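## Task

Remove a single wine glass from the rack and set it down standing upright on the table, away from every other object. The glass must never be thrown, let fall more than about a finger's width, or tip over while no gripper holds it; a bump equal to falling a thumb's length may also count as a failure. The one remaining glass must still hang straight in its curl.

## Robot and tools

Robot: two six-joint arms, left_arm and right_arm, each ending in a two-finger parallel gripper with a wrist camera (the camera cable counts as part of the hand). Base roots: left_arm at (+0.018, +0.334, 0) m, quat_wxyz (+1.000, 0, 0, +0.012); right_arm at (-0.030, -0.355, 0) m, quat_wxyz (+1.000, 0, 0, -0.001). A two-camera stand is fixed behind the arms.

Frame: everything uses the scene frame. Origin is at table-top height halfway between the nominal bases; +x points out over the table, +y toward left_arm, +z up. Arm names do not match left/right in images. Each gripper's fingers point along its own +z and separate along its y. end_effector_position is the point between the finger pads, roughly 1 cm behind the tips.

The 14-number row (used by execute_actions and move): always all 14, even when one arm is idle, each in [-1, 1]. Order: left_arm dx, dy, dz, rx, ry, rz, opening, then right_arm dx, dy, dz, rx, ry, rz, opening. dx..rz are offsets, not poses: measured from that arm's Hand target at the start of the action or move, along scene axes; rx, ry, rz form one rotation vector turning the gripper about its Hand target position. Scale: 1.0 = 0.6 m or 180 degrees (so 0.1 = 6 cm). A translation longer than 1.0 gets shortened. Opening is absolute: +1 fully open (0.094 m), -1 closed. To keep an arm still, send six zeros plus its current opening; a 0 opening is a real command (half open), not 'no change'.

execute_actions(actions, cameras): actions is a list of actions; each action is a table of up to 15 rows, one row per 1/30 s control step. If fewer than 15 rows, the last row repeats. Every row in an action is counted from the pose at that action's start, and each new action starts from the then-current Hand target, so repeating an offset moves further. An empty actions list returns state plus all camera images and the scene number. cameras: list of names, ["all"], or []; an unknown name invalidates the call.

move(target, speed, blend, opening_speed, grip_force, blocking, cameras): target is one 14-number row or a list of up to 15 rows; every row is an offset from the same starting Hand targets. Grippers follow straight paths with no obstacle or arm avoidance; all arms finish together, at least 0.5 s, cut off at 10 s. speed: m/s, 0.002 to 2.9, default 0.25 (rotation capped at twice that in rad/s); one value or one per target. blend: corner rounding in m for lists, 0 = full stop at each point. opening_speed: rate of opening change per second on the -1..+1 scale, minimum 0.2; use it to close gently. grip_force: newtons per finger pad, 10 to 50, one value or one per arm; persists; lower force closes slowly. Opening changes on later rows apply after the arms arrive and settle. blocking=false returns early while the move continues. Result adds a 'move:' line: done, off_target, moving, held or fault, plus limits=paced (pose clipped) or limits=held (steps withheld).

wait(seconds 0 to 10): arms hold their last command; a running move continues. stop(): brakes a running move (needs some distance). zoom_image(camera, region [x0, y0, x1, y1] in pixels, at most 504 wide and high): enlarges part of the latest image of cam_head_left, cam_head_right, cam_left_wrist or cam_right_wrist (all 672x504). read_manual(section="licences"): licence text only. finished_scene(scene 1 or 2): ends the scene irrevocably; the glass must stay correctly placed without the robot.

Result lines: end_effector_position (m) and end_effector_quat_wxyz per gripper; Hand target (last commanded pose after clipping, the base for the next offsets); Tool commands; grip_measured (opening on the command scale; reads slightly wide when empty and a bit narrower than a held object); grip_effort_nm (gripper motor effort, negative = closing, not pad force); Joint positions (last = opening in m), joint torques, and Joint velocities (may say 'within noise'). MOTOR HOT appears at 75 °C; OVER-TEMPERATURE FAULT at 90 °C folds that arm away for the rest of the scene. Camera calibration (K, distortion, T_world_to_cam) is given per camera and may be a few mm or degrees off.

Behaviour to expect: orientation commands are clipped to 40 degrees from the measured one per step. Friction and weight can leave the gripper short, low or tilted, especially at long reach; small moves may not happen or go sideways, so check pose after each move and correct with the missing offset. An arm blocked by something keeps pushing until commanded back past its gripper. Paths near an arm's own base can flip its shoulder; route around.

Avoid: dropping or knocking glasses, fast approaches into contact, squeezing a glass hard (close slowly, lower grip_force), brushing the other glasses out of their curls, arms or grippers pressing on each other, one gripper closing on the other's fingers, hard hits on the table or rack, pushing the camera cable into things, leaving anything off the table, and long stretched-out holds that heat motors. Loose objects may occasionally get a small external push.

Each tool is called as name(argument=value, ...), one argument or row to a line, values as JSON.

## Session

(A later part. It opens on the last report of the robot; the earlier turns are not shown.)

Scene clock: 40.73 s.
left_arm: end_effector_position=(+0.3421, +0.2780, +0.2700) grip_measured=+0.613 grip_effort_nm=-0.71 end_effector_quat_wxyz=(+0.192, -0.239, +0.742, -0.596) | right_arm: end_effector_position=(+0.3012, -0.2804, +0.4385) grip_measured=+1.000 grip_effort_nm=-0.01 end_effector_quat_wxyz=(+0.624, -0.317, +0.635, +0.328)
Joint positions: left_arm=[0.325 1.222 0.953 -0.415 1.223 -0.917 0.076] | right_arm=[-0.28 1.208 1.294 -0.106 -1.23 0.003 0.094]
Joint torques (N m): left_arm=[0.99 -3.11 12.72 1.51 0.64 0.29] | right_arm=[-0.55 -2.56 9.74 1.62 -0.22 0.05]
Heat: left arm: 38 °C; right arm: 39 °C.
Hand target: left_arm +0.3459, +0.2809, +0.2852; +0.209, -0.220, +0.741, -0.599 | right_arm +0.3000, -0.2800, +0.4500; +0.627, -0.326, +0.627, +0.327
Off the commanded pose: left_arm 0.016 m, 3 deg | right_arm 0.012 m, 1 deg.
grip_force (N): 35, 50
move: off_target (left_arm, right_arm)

move(
  target=[
    [-0.0124,-0.0146,0,-0.1253,0.2201,0.0044,0.25,0,0,0,0,0,0,1],
    [-0.0249,-0.0291,0,-0.2451,0.4396,0.0215,0.25,0,0,0,0,0,0,1],
  ],
  speed=0.3,
  blend=0.01,
)

execute_actions(
  actions=[],
)

Scene clock: 45.30 s.
left_arm: end_effector_position=(+0.3275, +0.2645, +0.2739) grip_measured=+0.613 grip_effort_nm=-0.71 end_effector_quat_wxyz=(+0.367, +0.631, -0.436, +0.526) | right_arm: end_effector_position=(+0.3012, -0.2804, +0.4385) grip_measured=+1.000 grip_effort_nm=-0.01 end_effector_quat_wxyz=(+0.624, -0.317, +0.635, +0.328)
Joint positions: left_arm=[0.325 1.533 1.298 -1.292 1.393 -1.62 0.076] | right_arm=[-0.28 1.208 1.294 -0.106 -1.23 0.003 0.094]
Joint torques (N m): left_arm=[-0.43 -4.53 11.08 0.27 0.94 0] | right_arm=[-0.57 -2.51 9.68 1.61 -0.23 0.07]
Heat: left arm: 39 °C; right arm: 39 °C.
Hand target: left_arm +0.3310, +0.2634, +0.2851; +0.371, +0.621, -0.437, +0.534 | right_arm +0.3000, -0.2800, +0.4500; +0.627, -0.326, +0.627, +0.327
Off the commanded pose: left_arm 0.012 m, 2 deg | right_arm 0.012 m, 1 deg.
grip_force (N): 35, 50
move: off_target (left_arm, right_arm)

Scene clock: 45.30 s.
left_arm: end_effector_position=(+0.3275, +0.2645, +0.2739) grip_measured=+0.613 grip_effort_nm=-0.71 end_effector_quat_wxyz=(+0.367, +0.631, -0.436, +0.526) | right_arm: end_effector_position=(+0.3012, -0.2804, +0.4385) grip_measured=+1.000 grip_effort_nm=-0.01 end_effector_quat_wxyz=(+0.624, -0.317, +0.635, +0.328)
Joint positions: left_arm=[0.325 1.533 1.298 -1.292 1.393 -1.62 0.076] | right_arm=[-0.28 1.208 1.294 -0.106 -1.23 0.003 0.094]
Joint velocities: within noise
Joint torques (N m): left_arm=[-0.43 -4.53 11.08 0.27 0.94 0] | right_arm=[-0.57 -2.51 9.68 1.61 -0.23 0.07]
Heat: left arm: 39 °C; right arm: 39 °C.
Hand target: left_arm +0.3310, +0.2634, +0.2851; +0.371, +0.621, -0.437, +0.534 | right_arm +0.3000, -0.2800, +0.4500; +0.627, -0.326, +0.627, +0.327
Tool commands: left_gripper/opening=+0.25 right_gripper/opening=+1.0
Off the commanded pose: left_arm 0.012 m, 2 deg | right_arm 0.012 m, 1 deg.
grip_force (N): 35, 50
camera_calibration:
cam_left_wrist: T_world_to_cam=[[0.935783, 0.335454, 0.108544, -0.419778], [-0.253398, 0.425824, 0.868598, -0.245011], [0.245154, -0.840324, 0.483482, 0.119956], [0, 0, 0, 1]] pos_world=[0.301328, 0.34595, 0.200384]
cam_right_wrist: T_world_to_cam=[[0.792192, -0.593475, -0.142192, -0.336091], [-0.481941, -0.46545, -0.742354, 0.356951], [0.374385, 0.656615, -0.654746, 0.470401], [0, 0, 0, 1]] pos_world=[0.262167, -0.342191, 0.525188]

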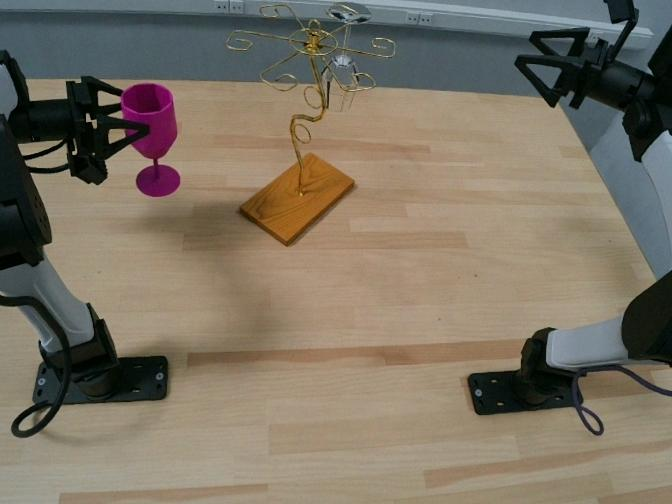

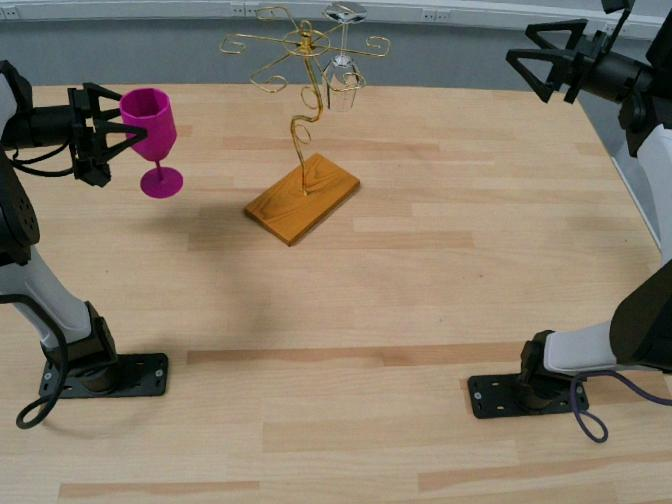

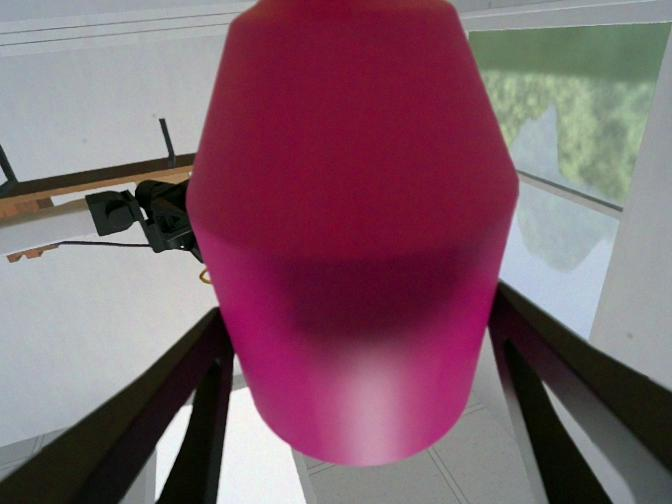

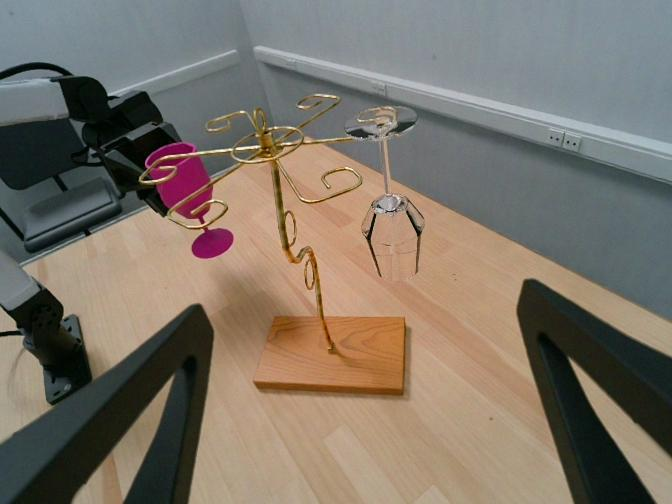

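zoom_image(
  camera="cam_head_left",
  region=[90, 60, 230, 210],
)

zoom_image(
  camera="cam_head_right",
  region=[90, 60, 230, 210],
)

zoom_image(
  camera="cam_right_wrist",
  region=[120, 120, 260, 270],
)

Scaled by 3.360 from the camera's 672x504 image, which has a finer 960x720 frame.

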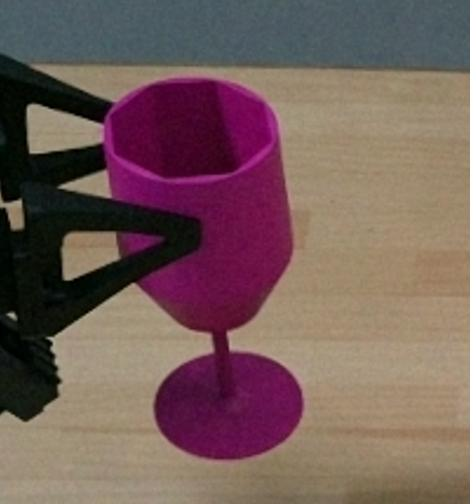

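Scaled by 3.360 from the camera's 672x504 image, which has a finer 960x720 frame.

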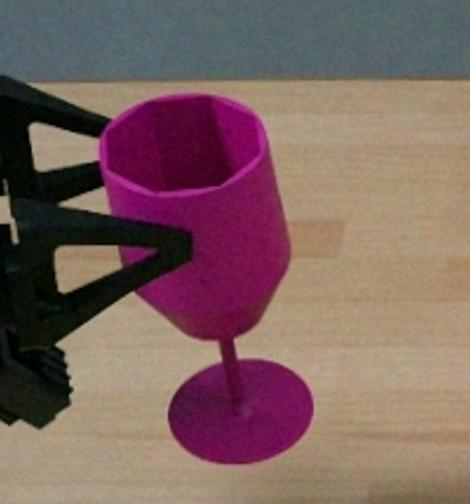

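Scaled by 3.360 from the camera's 672x504 image, which has a finer 960x720 frame.

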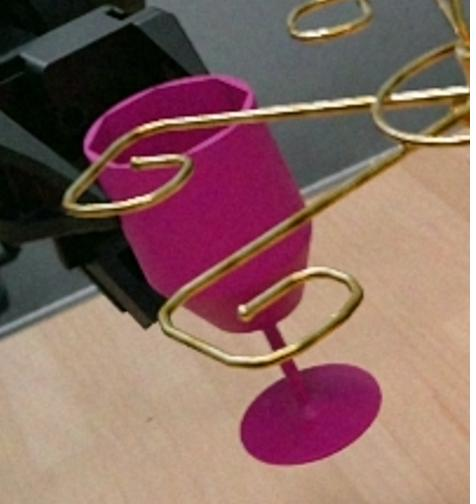

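move(
  target=[-0.0,0.0,-0.1,-0.025,-0.0093,0,0.25,0,0,0,0,0,0,1],
  speed=0.15,
  cameras=["cam_head_left","cam_head_right","cam_right_wrist"],
)

zoom_image(
  camera="cam_head_left",
  region=[90, 90, 230, 240],
)

zoom_image(
  camera="cam_head_right",
  region=[90, 90, 230, 240],
)

zoom_image(
  camera="cam_right_wrist",
  region=[120, 140, 260, 290],
)

zoom_image(
  camera="cam_right_wrist",
  region=[320, 80, 460, 300],
)

Scene clock: 50.17 s.
left_arm: end_effector_position=(+0.3326, +0.2643, +0.2229) grip_measured=+0.613 grip_effort_nm=-0.72 end_effector_quat_wxyz=(+0.383, +0.602, -0.429, +0.554) | right_arm: end_effector_position=(+0.3012, -0.2804, +0.4385) grip_measured=+1.000 grip_effort_nm=-0.01 end_effector_quat_wxyz=(+0.624, -0.317, +0.635, +0.328)
Joint positions: left_arm=[0.325 1.611 1.114 -1.106 1.477 -1.523 0.076] | right_arm=[-0.28 1.208 1.294 -0.106 -1.23 0.003 0.094]
Joint torques (N m): left_arm=[0.2 -5.9 5.44 0.32 0.91 0.03] | right_arm=[-0.54 -2.55 9.63 1.61 -0.22 0.04]
Heat: left arm: 39 °C; right arm: 39 °C.
Hand target: left_arm +0.3310, +0.2634, +0.2251; +0.389, +0.598, -0.421, +0.560 | right_arm +0.3000, -0.2800, +0.4500; +0.627, -0.326, +0.627, +0.327
Off the commanded pose: left_arm 0.003 m, 1 deg | right_arm 0.012 m, 1 deg.
grip_force (N): 35, 50
move: off_target (right_arm)
camera_calibration:
cam_right_wrist: T_world_to_cam=[[0.792192, -0.593475, -0.142192, -0.336091], [-0.481941, -0.46545, -0.742354, 0.356951], [0.374385, 0.656615, -0.654746, 0.470401], [0, 0, 0, 1]] pos_world=[0.262167, -0.342191, 0.525188]
Images, in order (width x height): cam_head_left 672x504, cam_head_right 672x504, cam_right_wrist 672x504.

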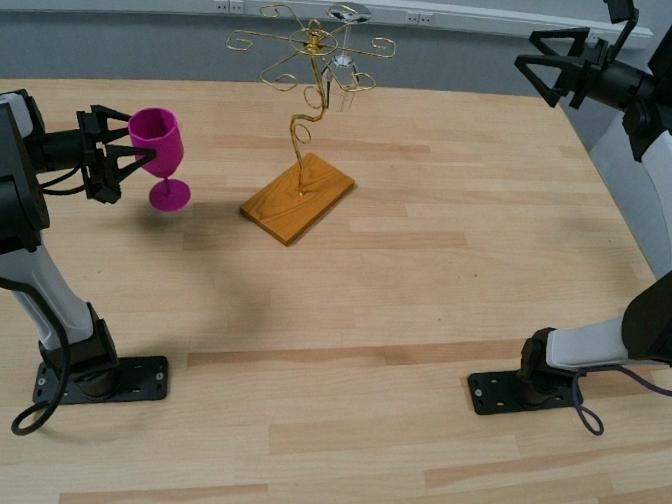

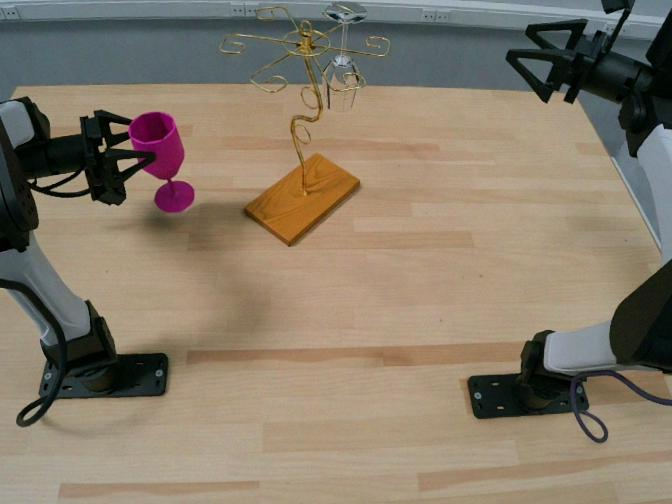

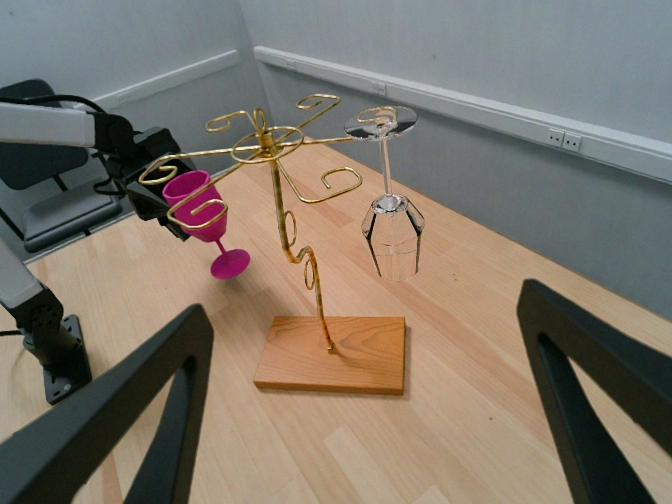

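Scaled by 3.360 from the camera's 672x504 image, which has a finer 960x720 frame.

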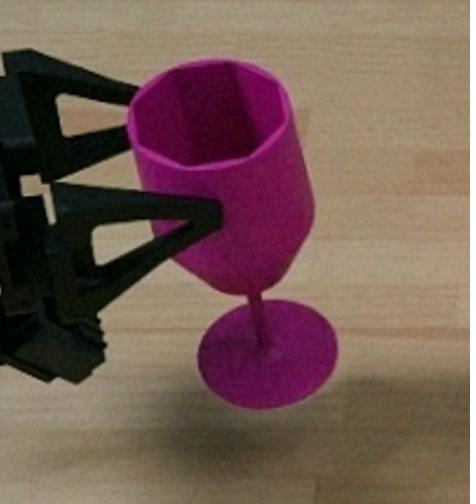

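Scaled by 3.360 from the camera's 672x504 image, which has a finer 960x720 frame.

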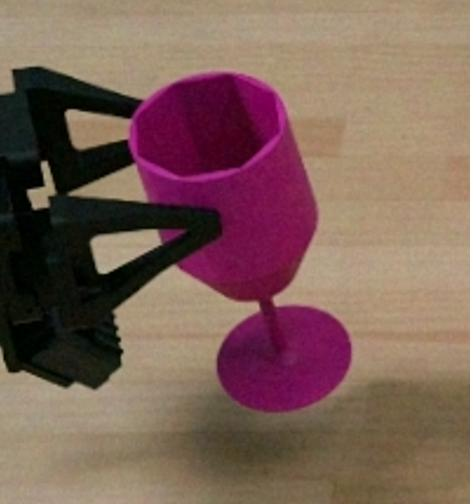

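Scaled by 3.360 from the camera's 672x504 image, which has a finer 960x720 frame.

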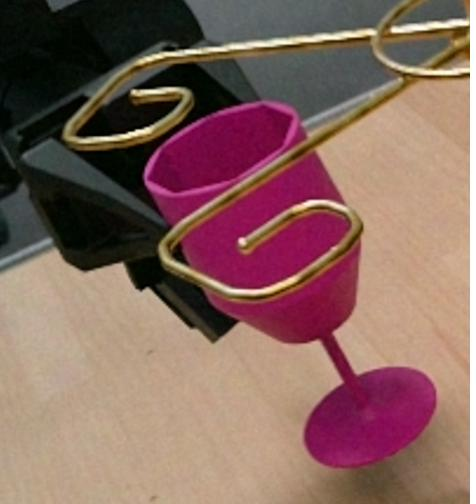

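Scaled by 2.291 from the camera's 672x504 image, which has a finer 960x720 frame.

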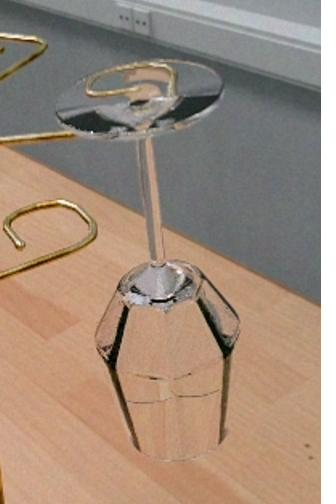

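move(
  target=[0,0,-0.05,-0.0057,0.0157,0,0.25,0,0,0,0,0,0,1],
  speed=0.12,
  cameras=["cam_head_left","cam_head_right","cam_right_wrist"],
)

zoom_image(
  camera="cam_head_left",
  region=[90, 90, 230, 240],
)

zoom_image(
  camera="cam_right_wrist",
  region=[140, 160, 280, 310],
)

Scene clock: 54.17 s.
left_arm: end_effector_position=(+0.3317, +0.2639, +0.1945) grip_measured=+0.613 grip_effort_nm=-0.72 end_effector_quat_wxyz=(+0.397, +0.610, -0.416, +0.545) | right_arm: end_effector_position=(+0.3012, -0.2804, +0.4385) grip_measured=+1.000 grip_effort_nm=-0.01 end_effector_quat_wxyz=(+0.624, -0.317, +0.635, +0.328)
Joint positions: left_arm=[0.325 1.658 1.043 -1.034 1.479 -1.523 0.076] | right_arm=[-0.28 1.208 1.294 -0.106 -1.23 0.003 0.094]
Joint torques (N m): left_arm=[0.18 -5.68 5.37 0.27 0.92 -0.05] | right_arm=[-0.51 -2.62 9.73 1.59 -0.22 0.04]
Heat: left arm: 38 °C; right arm: 39 °C.
Hand target: left_arm +0.3310, +0.2634, +0.1951; +0.404, +0.608, -0.406, +0.549 | right_arm +0.3000, -0.2800, +0.4500; +0.627, -0.326, +0.627, +0.327
Off the commanded pose: left_arm 0.001 m, 2 deg | right_arm 0.012 m, 1 deg.
grip_force (N): 35, 50
move: off_target (right_arm)
camera_calibration:
cam_right_wrist: T_world_to_cam=[[0.792192, -0.593475, -0.142192, -0.336091], [-0.481941, -0.46545, -0.742354, 0.356951], [0.374385, 0.656615, -0.654746, 0.470401], [0, 0, 0, 1]] pos_world=[0.262167, -0.342191, 0.525188]
Images, in order (width x height): cam_head_left 672x504, cam_head_right 672x504, cam_right_wrist 672x504.

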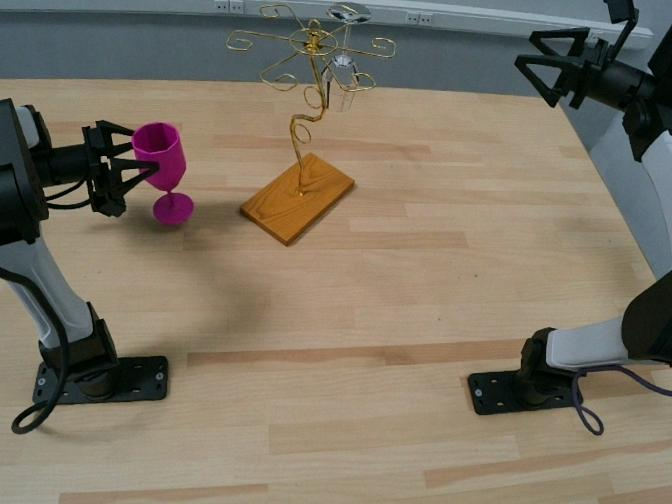

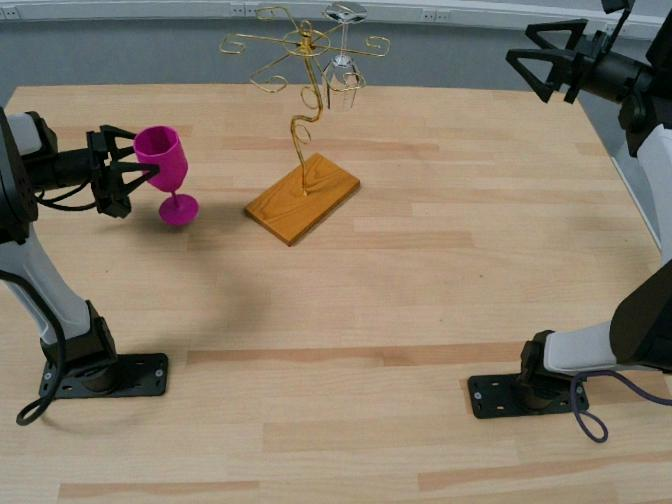

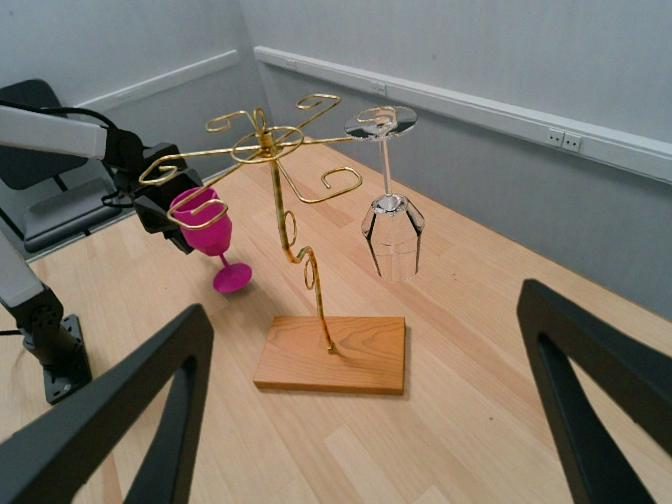

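Scaled by 3.360 from the camera's 672x504 image, which has a finer 960x720 frame.

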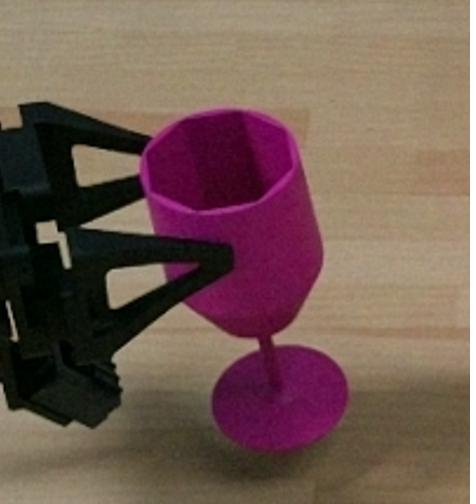

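Scaled by 3.360 from the camera's 672x504 image, which has a finer 960x720 frame.

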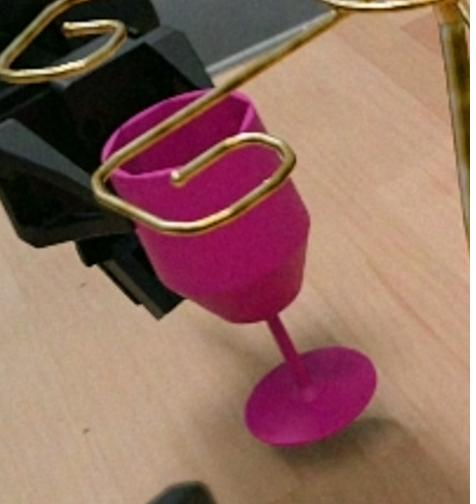

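move(
  target=[0,0,-0.03,0,0,0,0.25,0,0,0,0,0,0,1],
  speed=0.06,
)

move(
  target=[0,0,-0.0117,0,0,0,0.25,0,0,0,0,0,0,1],
  speed=0.03,
)

Scene clock: 55.60 s.
left_arm: end_effector_position=(+0.3317, +0.2639, +0.1768) grip_measured=+0.613 grip_effort_nm=-0.71 end_effector_quat_wxyz=(+0.397, +0.610, -0.417, +0.545) | right_arm: end_effector_position=(+0.3012, -0.2804, +0.4385) grip_measured=+1.000 grip_effort_nm=-0.01 end_effector_quat_wxyz=(+0.624, -0.317, +0.635, +0.328)
Joint positions: left_arm=[0.325 1.686 0.997 -0.959 1.48 -1.523 0.076] | right_arm=[-0.28 1.208 1.294 -0.106 -1.23 0.003 0.094]
Joint torques (N m): left_arm=[0.2 -5.75 5.64 0.25 0.92 0.03] | right_arm=[-0.59 -2.55 9.73 1.63 -0.21 0.06]
Heat: left arm: 38 °C; right arm: 39 °C.
Hand target: left_arm +0.3310, +0.2635, +0.1771; +0.404, +0.608, -0.406, +0.549 | right_arm +0.3000, -0.2800, +0.4500; +0.627, -0.326, +0.627, +0.327
Off the commanded pose: left_arm 0.001 m, 2 deg | right_arm 0.012 m, 1 deg.
grip_force (N): 35, 50
move: off_target (right_arm)

Scene clock: 56.60 s.
left_arm: end_effector_position=(+0.3316, +0.2639, +0.1706) grip_measured=+0.613 grip_effort_nm=-0.71 end_effector_quat_wxyz=(+0.396, +0.609, -0.417, +0.546) | right_arm: end_effector_position=(+0.3012, -0.2804, +0.4385) grip_measured=+1.000 grip_effort_nm=-0.01 end_effector_quat_wxyz=(+0.624, -0.317, +0.635, +0.328)
Joint positions: left_arm=[0.325 1.695 0.981 -0.93 1.48 -1.523 0.076] | right_arm=[-0.28 1.208 1.294 -0.106 -1.23 0.003 0.094]
Joint torques (N m): left_arm=[-0.09 -5.53 5.3 0.24 0.94 0.07] | right_arm=[-0.57 -2.55 9.61 1.6 -0.23 0.06]
Heat: left arm: 38 °C; right arm: 39 °C.
Hand target: left_arm +0.3310, +0.2635, +0.1700; +0.404, +0.608, -0.406, +0.549 | right_arm +0.3000, -0.2800, +0.4500; +0.627, -0.326, +0.627, +0.327
Off the commanded pose: left_arm 0.001 m, 2 deg | right_arm 0.012 m, 1 deg.
grip_force (N): 35, 50
move: off_target (right_arm)

move(
  target=[0,0,-0.01,0,0,0,0.25,0,0,0,0,0,0,1],
  speed=0.03,
  cameras=["cam_head_left","cam_head_right","cam_right_wrist"],
)

zoom_image(
  camera="cam_head_left",
  region=[120, 160, 230, 270],
)

zoom_image(
  camera="cam_right_wrist",
  region=[180, 240, 290, 350],
)

Scene clock: 57.73 s.
left_arm: end_effector_position=(+0.3316, +0.2639, +0.1647) grip_measured=+0.613 grip_effort_nm=-0.72 end_effector_quat_wxyz=(+0.396, +0.609, -0.417, +0.546) | right_arm: end_effector_position=(+0.3012, -0.2804, +0.4385) grip_measured=+1.000 grip_effort_nm=-0.01 end_effector_quat_wxyz=(+0.624, -0.317, +0.635, +0.328)
Joint positions: left_arm=[0.325 1.707 0.967 -0.905 1.48 -1.523 0.076] | right_arm=[-0.28 1.208 1.294 -0.106 -1.23 0.003 0.094]
Joint torques (N m): left_arm=[0.13 -5.16 5.05 0.27 0.91 -0.07] | right_arm=[-0.61 -2.58 9.7 1.62 -0.23 0.05]
Heat: left arm: 38 °C; right arm: 39 °C.
Hand target: left_arm +0.3310, +0.2634, +0.1640; +0.405, +0.608, -0.406, +0.549 | right_arm +0.3000, -0.2800, +0.4500; +0.627, -0.326, +0.627, +0.327
Off the commanded pose: left_arm 0.001 m, 2 deg | right_arm 0.012 m, 1 deg.
grip_force (N): 35, 50
move: off_target (right_arm)
camera_calibration:
cam_right_wrist: T_world_to_cam=[[0.792192, -0.593475, -0.142192, -0.336091], [-0.481941, -0.46545, -0.742354, 0.356951], [0.374385, 0.656615, -0.654746, 0.470401], [0, 0, 0, 1]] pos_world=[0.262167, -0.342191, 0.525188]
Images, in order (width x height): cam_head_left 672x504, cam_head_right 672x504, cam_right_wrist 672x504.

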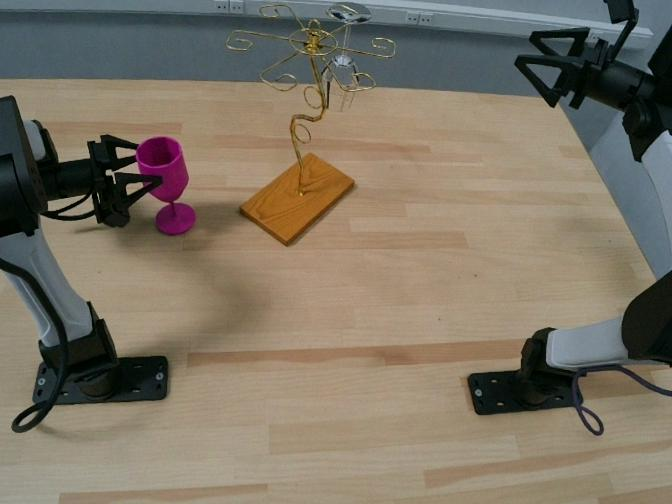

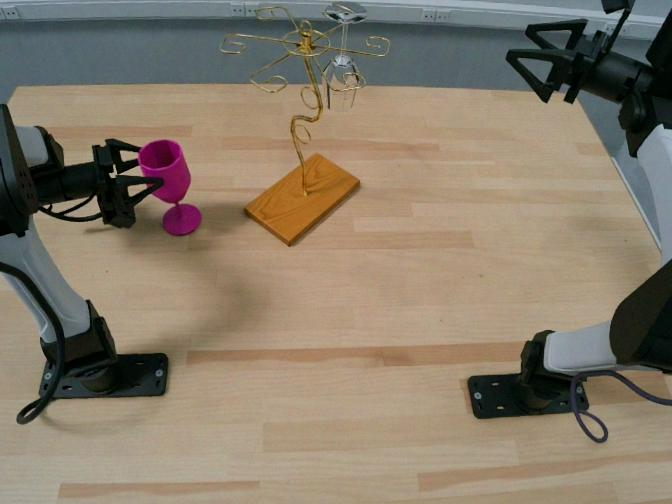

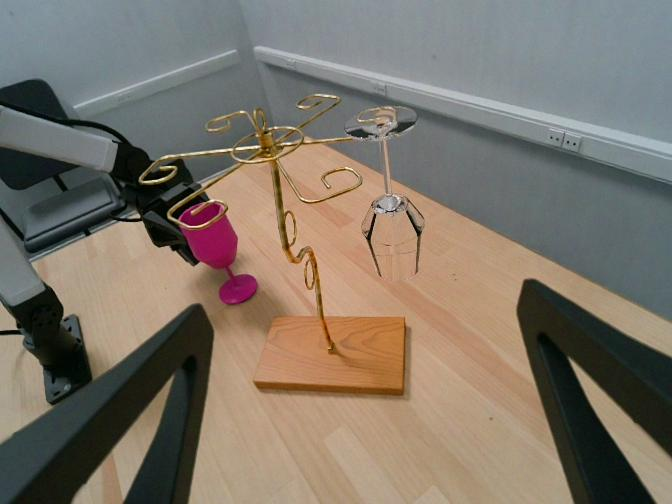

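Scaled by 4.582 from the camera's 672x504 image, which has a finer 960x720 frame.

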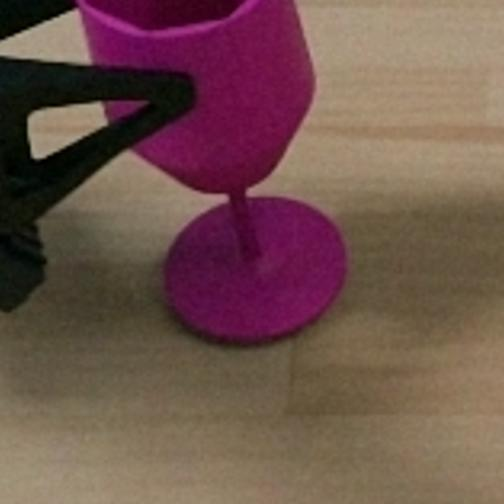

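Scaled by 4.582 from the camera's 672x504 image, which has a finer 960x720 frame.

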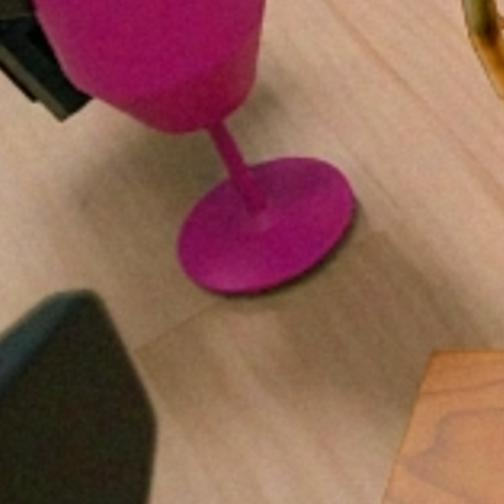

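move(
  target=[0,0,-0.006,0,0,0,0.25,0,0,0,0,0,0,1],
  speed=0.03,
)

move(
  target=[0,0,-0.006,0,0,0,0.25,0,0,0,0,0,0,1],
  speed=0.03,
)

Scene clock: 58.80 s.
left_arm: end_effector_position=(+0.3316, +0.2639, +0.1612) grip_measured=+0.613 grip_effort_nm=-0.72 end_effector_quat_wxyz=(+0.396, +0.609, -0.418, +0.546) | right_arm: end_effector_position=(+0.3012, -0.2804, +0.4385) grip_measured=+1.000 grip_effort_nm=-0.01 end_effector_quat_wxyz=(+0.624, -0.317, +0.635, +0.328)
Joint positions: left_arm=[0.325 1.713 0.959 -0.889 1.48 -1.524 0.076] | right_arm=[-0.28 1.208 1.294 -0.106 -1.23 0.003 0.094]
Joint torques (N m): left_arm=[-0.01 -5.42 5.3 0.3 0.89 -0.02] | right_arm=[-0.64 -2.62 9.69 1.61 -0.22 0.05]
Heat: left arm: 38 °C; right arm: 39 °C.
Hand target: left_arm +0.3310, +0.2634, +0.1605; +0.404, +0.608, -0.406, +0.549 | right_arm +0.3000, -0.2800, +0.4500; +0.627, -0.326, +0.627, +0.327
Off the commanded pose: left_arm 0.001 m, 2 deg | right_arm 0.012 m, 1 deg.
grip_force (N): 35, 50
move: off_target (right_arm)

Scene clock: 59.73 s.
left_arm: end_effector_position=(+0.3316, +0.2639, +0.1578) grip_measured=+0.613 grip_effort_nm=-0.71 end_effector_quat_wxyz=(+0.395, +0.609, -0.418, +0.546) | right_arm: end_effector_position=(+0.3012, -0.2804, +0.4385) grip_measured=+1.000 grip_effort_nm=-0.01 end_effector_quat_wxyz=(+0.624, -0.317, +0.635, +0.328)
Joint positions: left_arm=[0.325 1.72 0.951 -0.874 1.48 -1.524 0.076] | right_arm=[-0.28 1.208 1.294 -0.106 -1.23 0.003 0.094]
Joint torques (N m): left_arm=[-0.13 -5.11 4.98 0.34 0.86 -0.03] | right_arm=[-0.62 -2.58 9.66 1.61 -0.22 0.05]
Heat: left arm: 38 °C; right arm: 39 °C.
Hand target: left_arm +0.3310, +0.2634, +0.1569; +0.405, +0.609, -0.406, +0.549 | right_arm +0.3000, -0.2800, +0.4500; +0.627, -0.326, +0.627, +0.327
Off the commanded pose: left_arm 0.001 m, 2 deg | right_arm 0.012 m, 1 deg.
grip_force (N): 35, 50
move: off_target (right_arm)

move(
  target=[0,0,-0.006,0,0,0,0.25,0,0,0,0,0,0,1],
  speed=0.03,
  cameras=["cam_head_left","cam_right_wrist"],
)

zoom_image(
  camera="cam_head_left",
  region=[120, 120, 260, 270],
)

zoom_image(
  camera="cam_right_wrist",
  region=[180, 240, 290, 350],
)

Scene clock: 60.90 s.
left_arm: end_effector_position=(+0.3320, +0.2639, +0.1567) grip_measured=+0.613 grip_effort_nm=-0.71 end_effector_quat_wxyz=(+0.398, +0.606, -0.415, +0.550) | right_arm: end_effector_position=(+0.3012, -0.2804, +0.4385) grip_measured=+1.000 grip_effort_nm=-0.01 end_effector_quat_wxyz=(+0.624, -0.317, +0.635, +0.328)
Joint positions: left_arm=[0.325 1.726 0.945 -0.858 1.492 -1.527 0.076] | right_arm=[-0.28 1.208 1.294 -0.106 -1.23 0.003 0.094]
Joint torques (N m): left_arm=[0.02 -4.98 4.78 0.3 0.85 -0.02] | right_arm=[-0.61 -2.5 9.76 1.62 -0.22 0.06]
Heat: left arm: 38 °C; right arm: 39 °C.
Hand target: left_arm +0.3310, +0.2635, +0.1533; +0.404, +0.608, -0.406, +0.549 | right_arm +0.3000, -0.2800, +0.4500; +0.627, -0.326, +0.627, +0.327
Off the commanded pose: left_arm 0.004 m, 1 deg | right_arm 0.012 m, 1 deg.
grip_force (N): 35, 50
move: off_target (right_arm)
camera_calibration:
cam_right_wrist: T_world_to_cam=[[0.792192, -0.593475, -0.142192, -0.336091], [-0.481941, -0.46545, -0.742354, 0.356951], [0.374385, 0.656615, -0.654746, 0.470401], [0, 0, 0, 1]] pos_world=[0.262167, -0.342191, 0.525188]
Images, in order (width x height): cam_head_left 672x504, cam_right_wrist 672x504.

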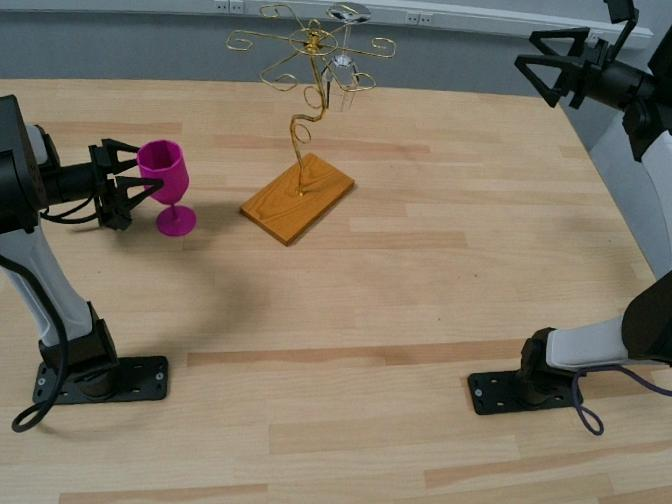

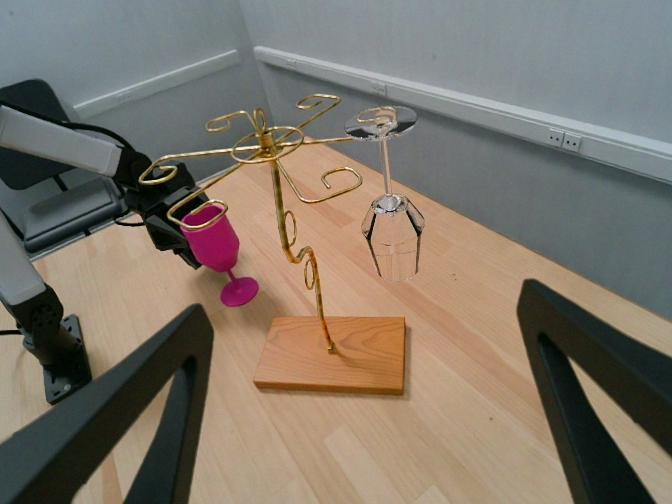

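Scaled by 3.360 from the camera's 672x504 image, which has a finer 960x720 frame.

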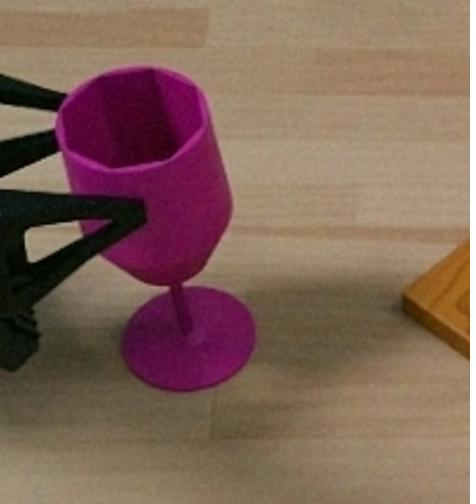

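Scaled by 4.582 from the camera's 672x504 image, which has a finer 960x720 frame.

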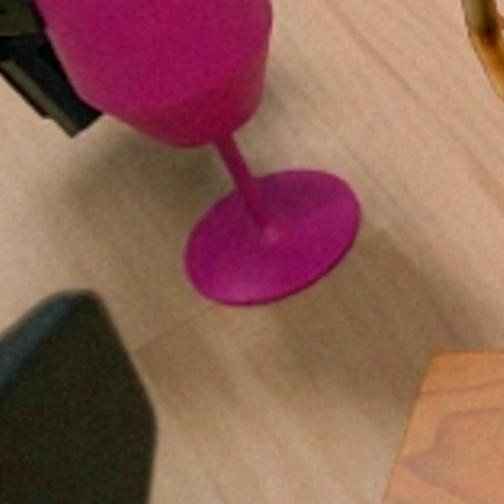

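move(
  target=[
    [0,0,0.006,0,0,0,0.25,0,0,0,0,0,0,1],
    [0,0,0.006,0,0,0,0.8,0,0,0,0,0,0,1],
  ],
  speed=0.03,
  opening_speed=0.4,
  cameras=["cam_head_left","cam_right_wrist","cam_left_wrist"],
)

zoom_image(
  camera="cam_head_left",
  region=[120, 120, 260, 270],
)

zoom_image(
  camera="cam_right_wrist",
  region=[160, 190, 300, 340],
)

Scene clock: 63.60 s.
left_arm: end_effector_position=(+0.3323, +0.2640, +0.1567) grip_measured=+0.797 grip_effort_nm=0.17 end_effector_quat_wxyz=(+0.401, +0.608, -0.412, +0.548) | right_arm: end_effector_position=(+0.3012, -0.2804, +0.4385) grip_measured=+1.000 grip_effort_nm=-0.01 end_effector_quat_wxyz=(+0.624, -0.317, +0.635, +0.328)
Joint positions: left_arm=[0.325 1.726 0.945 -0.855 1.492 -1.542 0.084] | right_arm=[-0.28 1.208 1.294 -0.106 -1.23 0.003 0.094]
Joint torques (N m): left_arm=[-0.02 -6.11 5.23 0.29 0.79 0.02] | right_arm=[-0.58 -2.58 9.72 1.61 -0.24 0.08]
Heat: left arm: 38 °C; right arm: 39 °C.
Hand target: left_arm +0.3310, +0.2635, +0.1569; +0.404, +0.608, -0.406, +0.549 | right_arm +0.3000, -0.2800, +0.4500; +0.627, -0.326, +0.627, +0.327
Off the commanded pose: left_arm 0.001 m, 1 deg | right_arm 0.012 m, 1 deg.
grip_force (N): 35, 50
move: off_target (right_arm)
camera_calibration:
cam_left_wrist: T_world_to_cam=[[0.938336, 0.336689, 0.0785187, -0.407841], [-0.253327, 0.515041, 0.818877, -0.157479], [0.235267, -0.788273, 0.568574, 0.151196], [0, 0, 0, 1]] pos_world=[0.307227, 0.337607, 0.0750128]
cam_right_wrist: T_world_to_cam=[[0.792192, -0.593475, -0.142192, -0.336091], [-0.481941, -0.46545, -0.742354, 0.356951], [0.374385, 0.656615, -0.654746, 0.470401], [0, 0, 0, 1]] pos_world=[0.262167, -0.342191, 0.525188]
Images, in order (width x height): cam_head_left 672x504, cam_left_wrist 672x504, cam_right_wrist 672x504.

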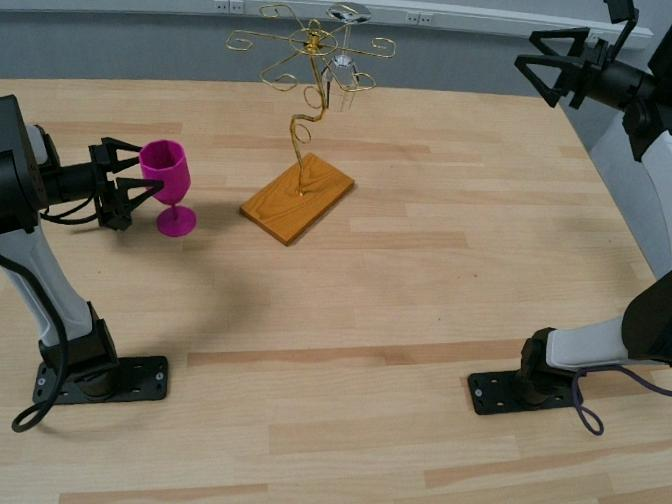

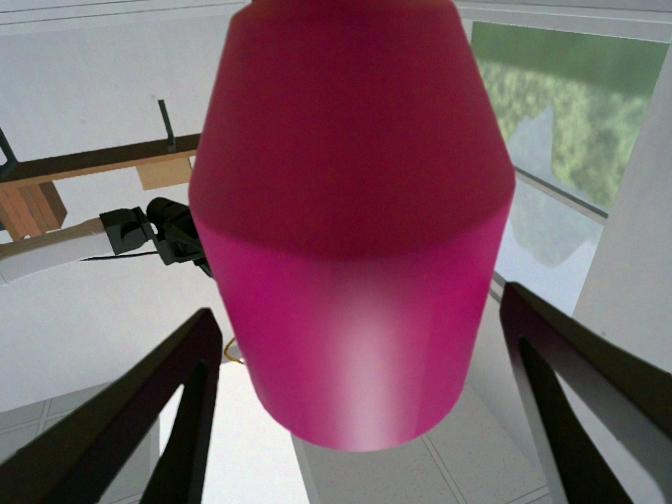

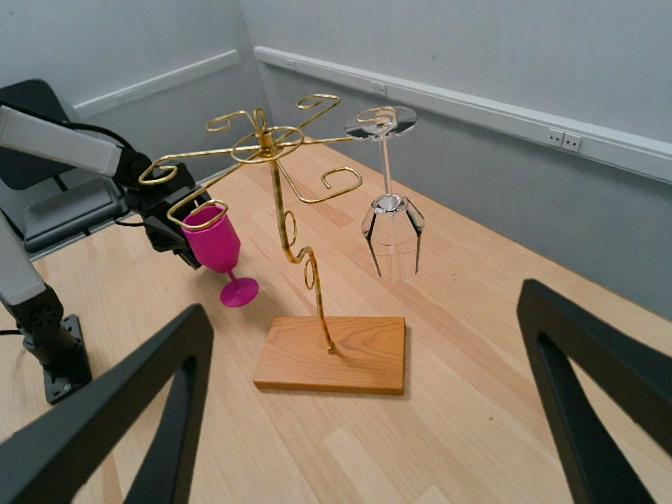

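Scaled by 3.360 from the camera's 672x504 image, which has a finer 960x720 frame.

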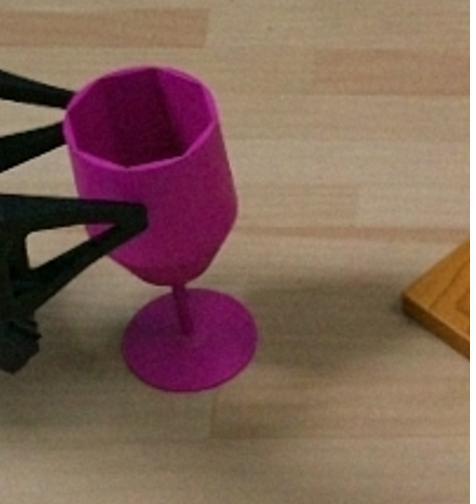

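Scaled by 3.360 from the camera's 672x504 image, which has a finer 960x720 frame.

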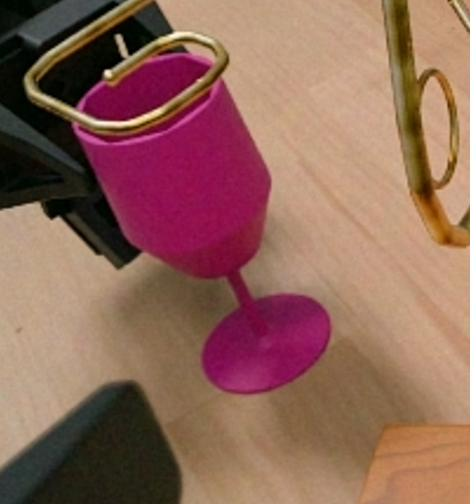

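move(
  target=[
    [0,0,0,0,0,0,1,0,0,0,0,0,0,1],
    [-0.0112,0.0313,0.0026,0,0,0.026,1,0,0,0,0,0,0,1],
    [-0.0252,0.0704,0.006,0,0,0.057,1,0,0,0,0,0,0,1],
    [-0.0504,0.1408,0.012,0,0,0.116,1,0,0,0,0,0,0,1],
  ],
  speed=[0.03,0.06,0.1,0.15],
  blend=[0,0.005,0.005,0],
  opening_speed=0.4,
  grip_force=[50,50],
  cameras=["cam_head_left","cam_head_right","cam_right_wrist","cam_left_wrist"],
)

zoom_image(
  camera="cam_head_left",
  region=[120, 120, 260, 270],
)

zoom_image(
  camera="cam_head_left",
  region=[220, 0, 420, 150],
)

Scene clock: 68.23 s.
left_arm: end_effector_position=(+0.3032, +0.3482, +0.1600) grip_measured=+0.997 grip_effort_nm=0.17 end_effector_quat_wxyz=(+0.302, +0.674, -0.291, +0.608) | right_arm: end_effector_position=(+0.3012, -0.2804, +0.4385) grip_measured=+1.000 grip_effort_nm=-0.01 end_effector_quat_wxyz=(+0.624, -0.317, +0.635, +0.328)
Joint positions: left_arm=[0.679 1.535 0.755 -0.794 1.492 -1.622 0.094] | right_arm=[-0.28 1.208 1.294 -0.106 -1.23 0.003 0.094]
Joint torques (N m): left_arm=[0.68 -6.17 5.05 0.29 0.79 0] | right_arm=[-0.53 -2.63 9.7 1.62 -0.23 0.05]
Heat: left arm: 37 °C; right arm: 39 °C.
Hand target: left_arm +0.3007, +0.3479, +0.1640; +0.298, +0.672, -0.289, +0.613 | right_arm +0.3000, -0.2800, +0.4500; +0.627, -0.326, +0.627, +0.327
Off the commanded pose: left_arm 0.005 m, 1 deg | right_arm 0.012 m, 1 deg.
move: off_target (right_arm)
camera_calibration:
cam_left_wrist: T_world_to_cam=[[0.760782, 0.646078, 0.0615895, -0.460341], [-0.407686, 0.401904, 0.819918, -0.124943], [0.504978, -0.648888, 0.569159, 0.0922113], [0, 0, 0, 1]] pos_world=[0.252717, 0.407466, 0.0783125]
cam_right_wrist: T_world_to_cam=[[0.792192, -0.593475, -0.142192, -0.336091], [-0.481941, -0.46545, -0.742354, 0.356951], [0.374385, 0.656615, -0.654746, 0.470401], [0, 0, 0, 1]] pos_world=[0.262167, -0.342191, 0.525188]

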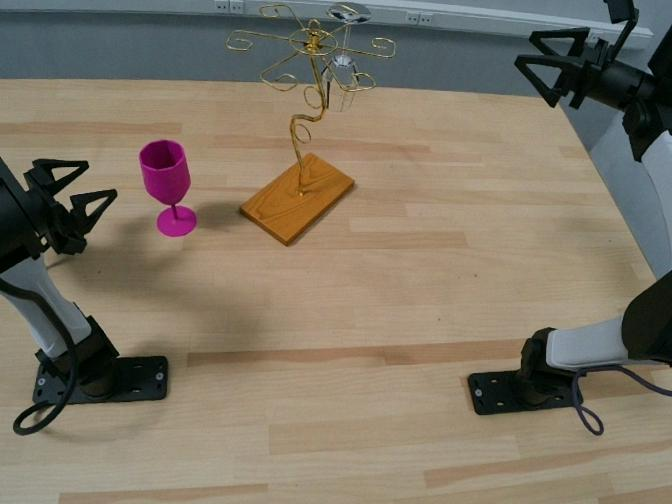

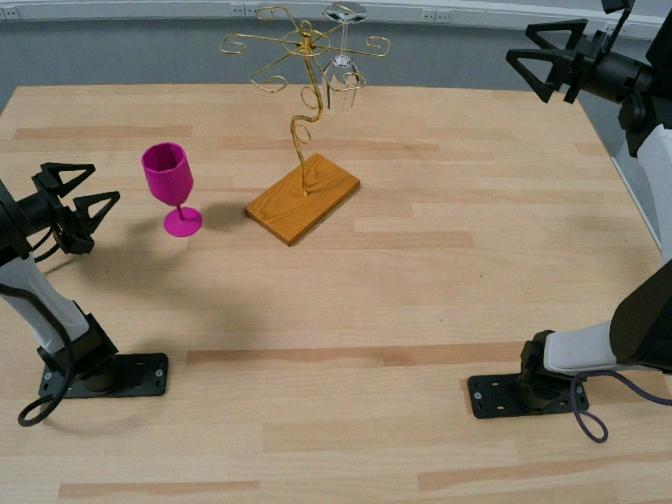

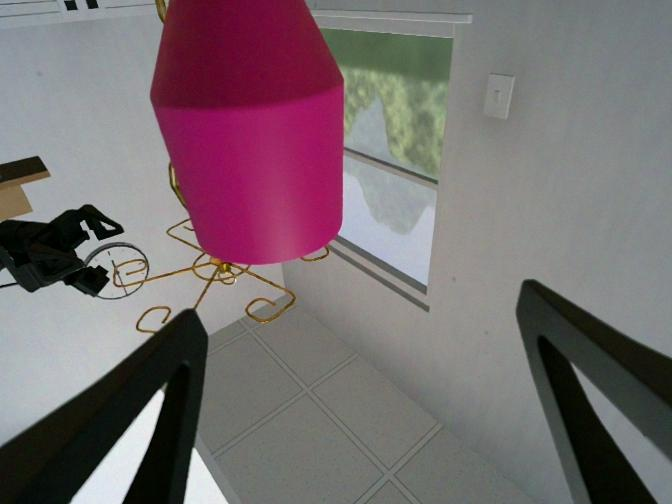

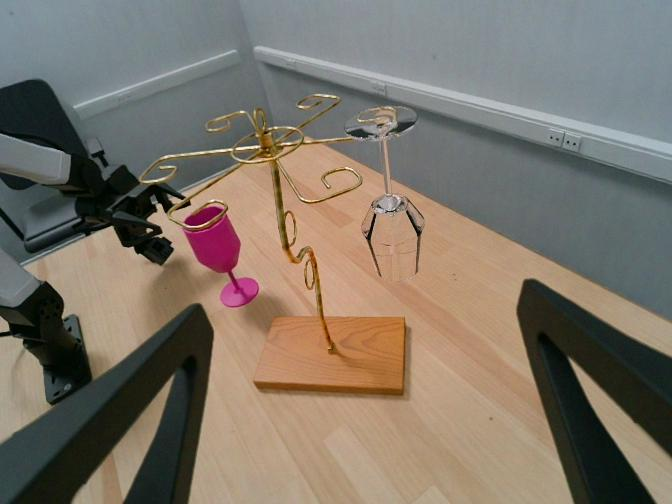

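Scaled by 3.360 from the camera's 672x504 image, which has a finer 960x720 frame.

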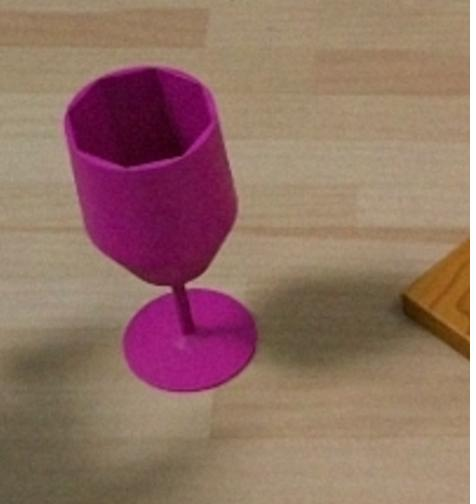

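Scaled by 2.520 from the camera's 672x504 image, which has a finer 960x720 frame.

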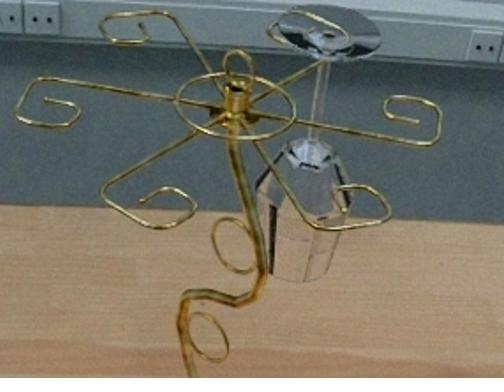

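finished_scene(
  scene=2,
)

The scene is finished: the task was done.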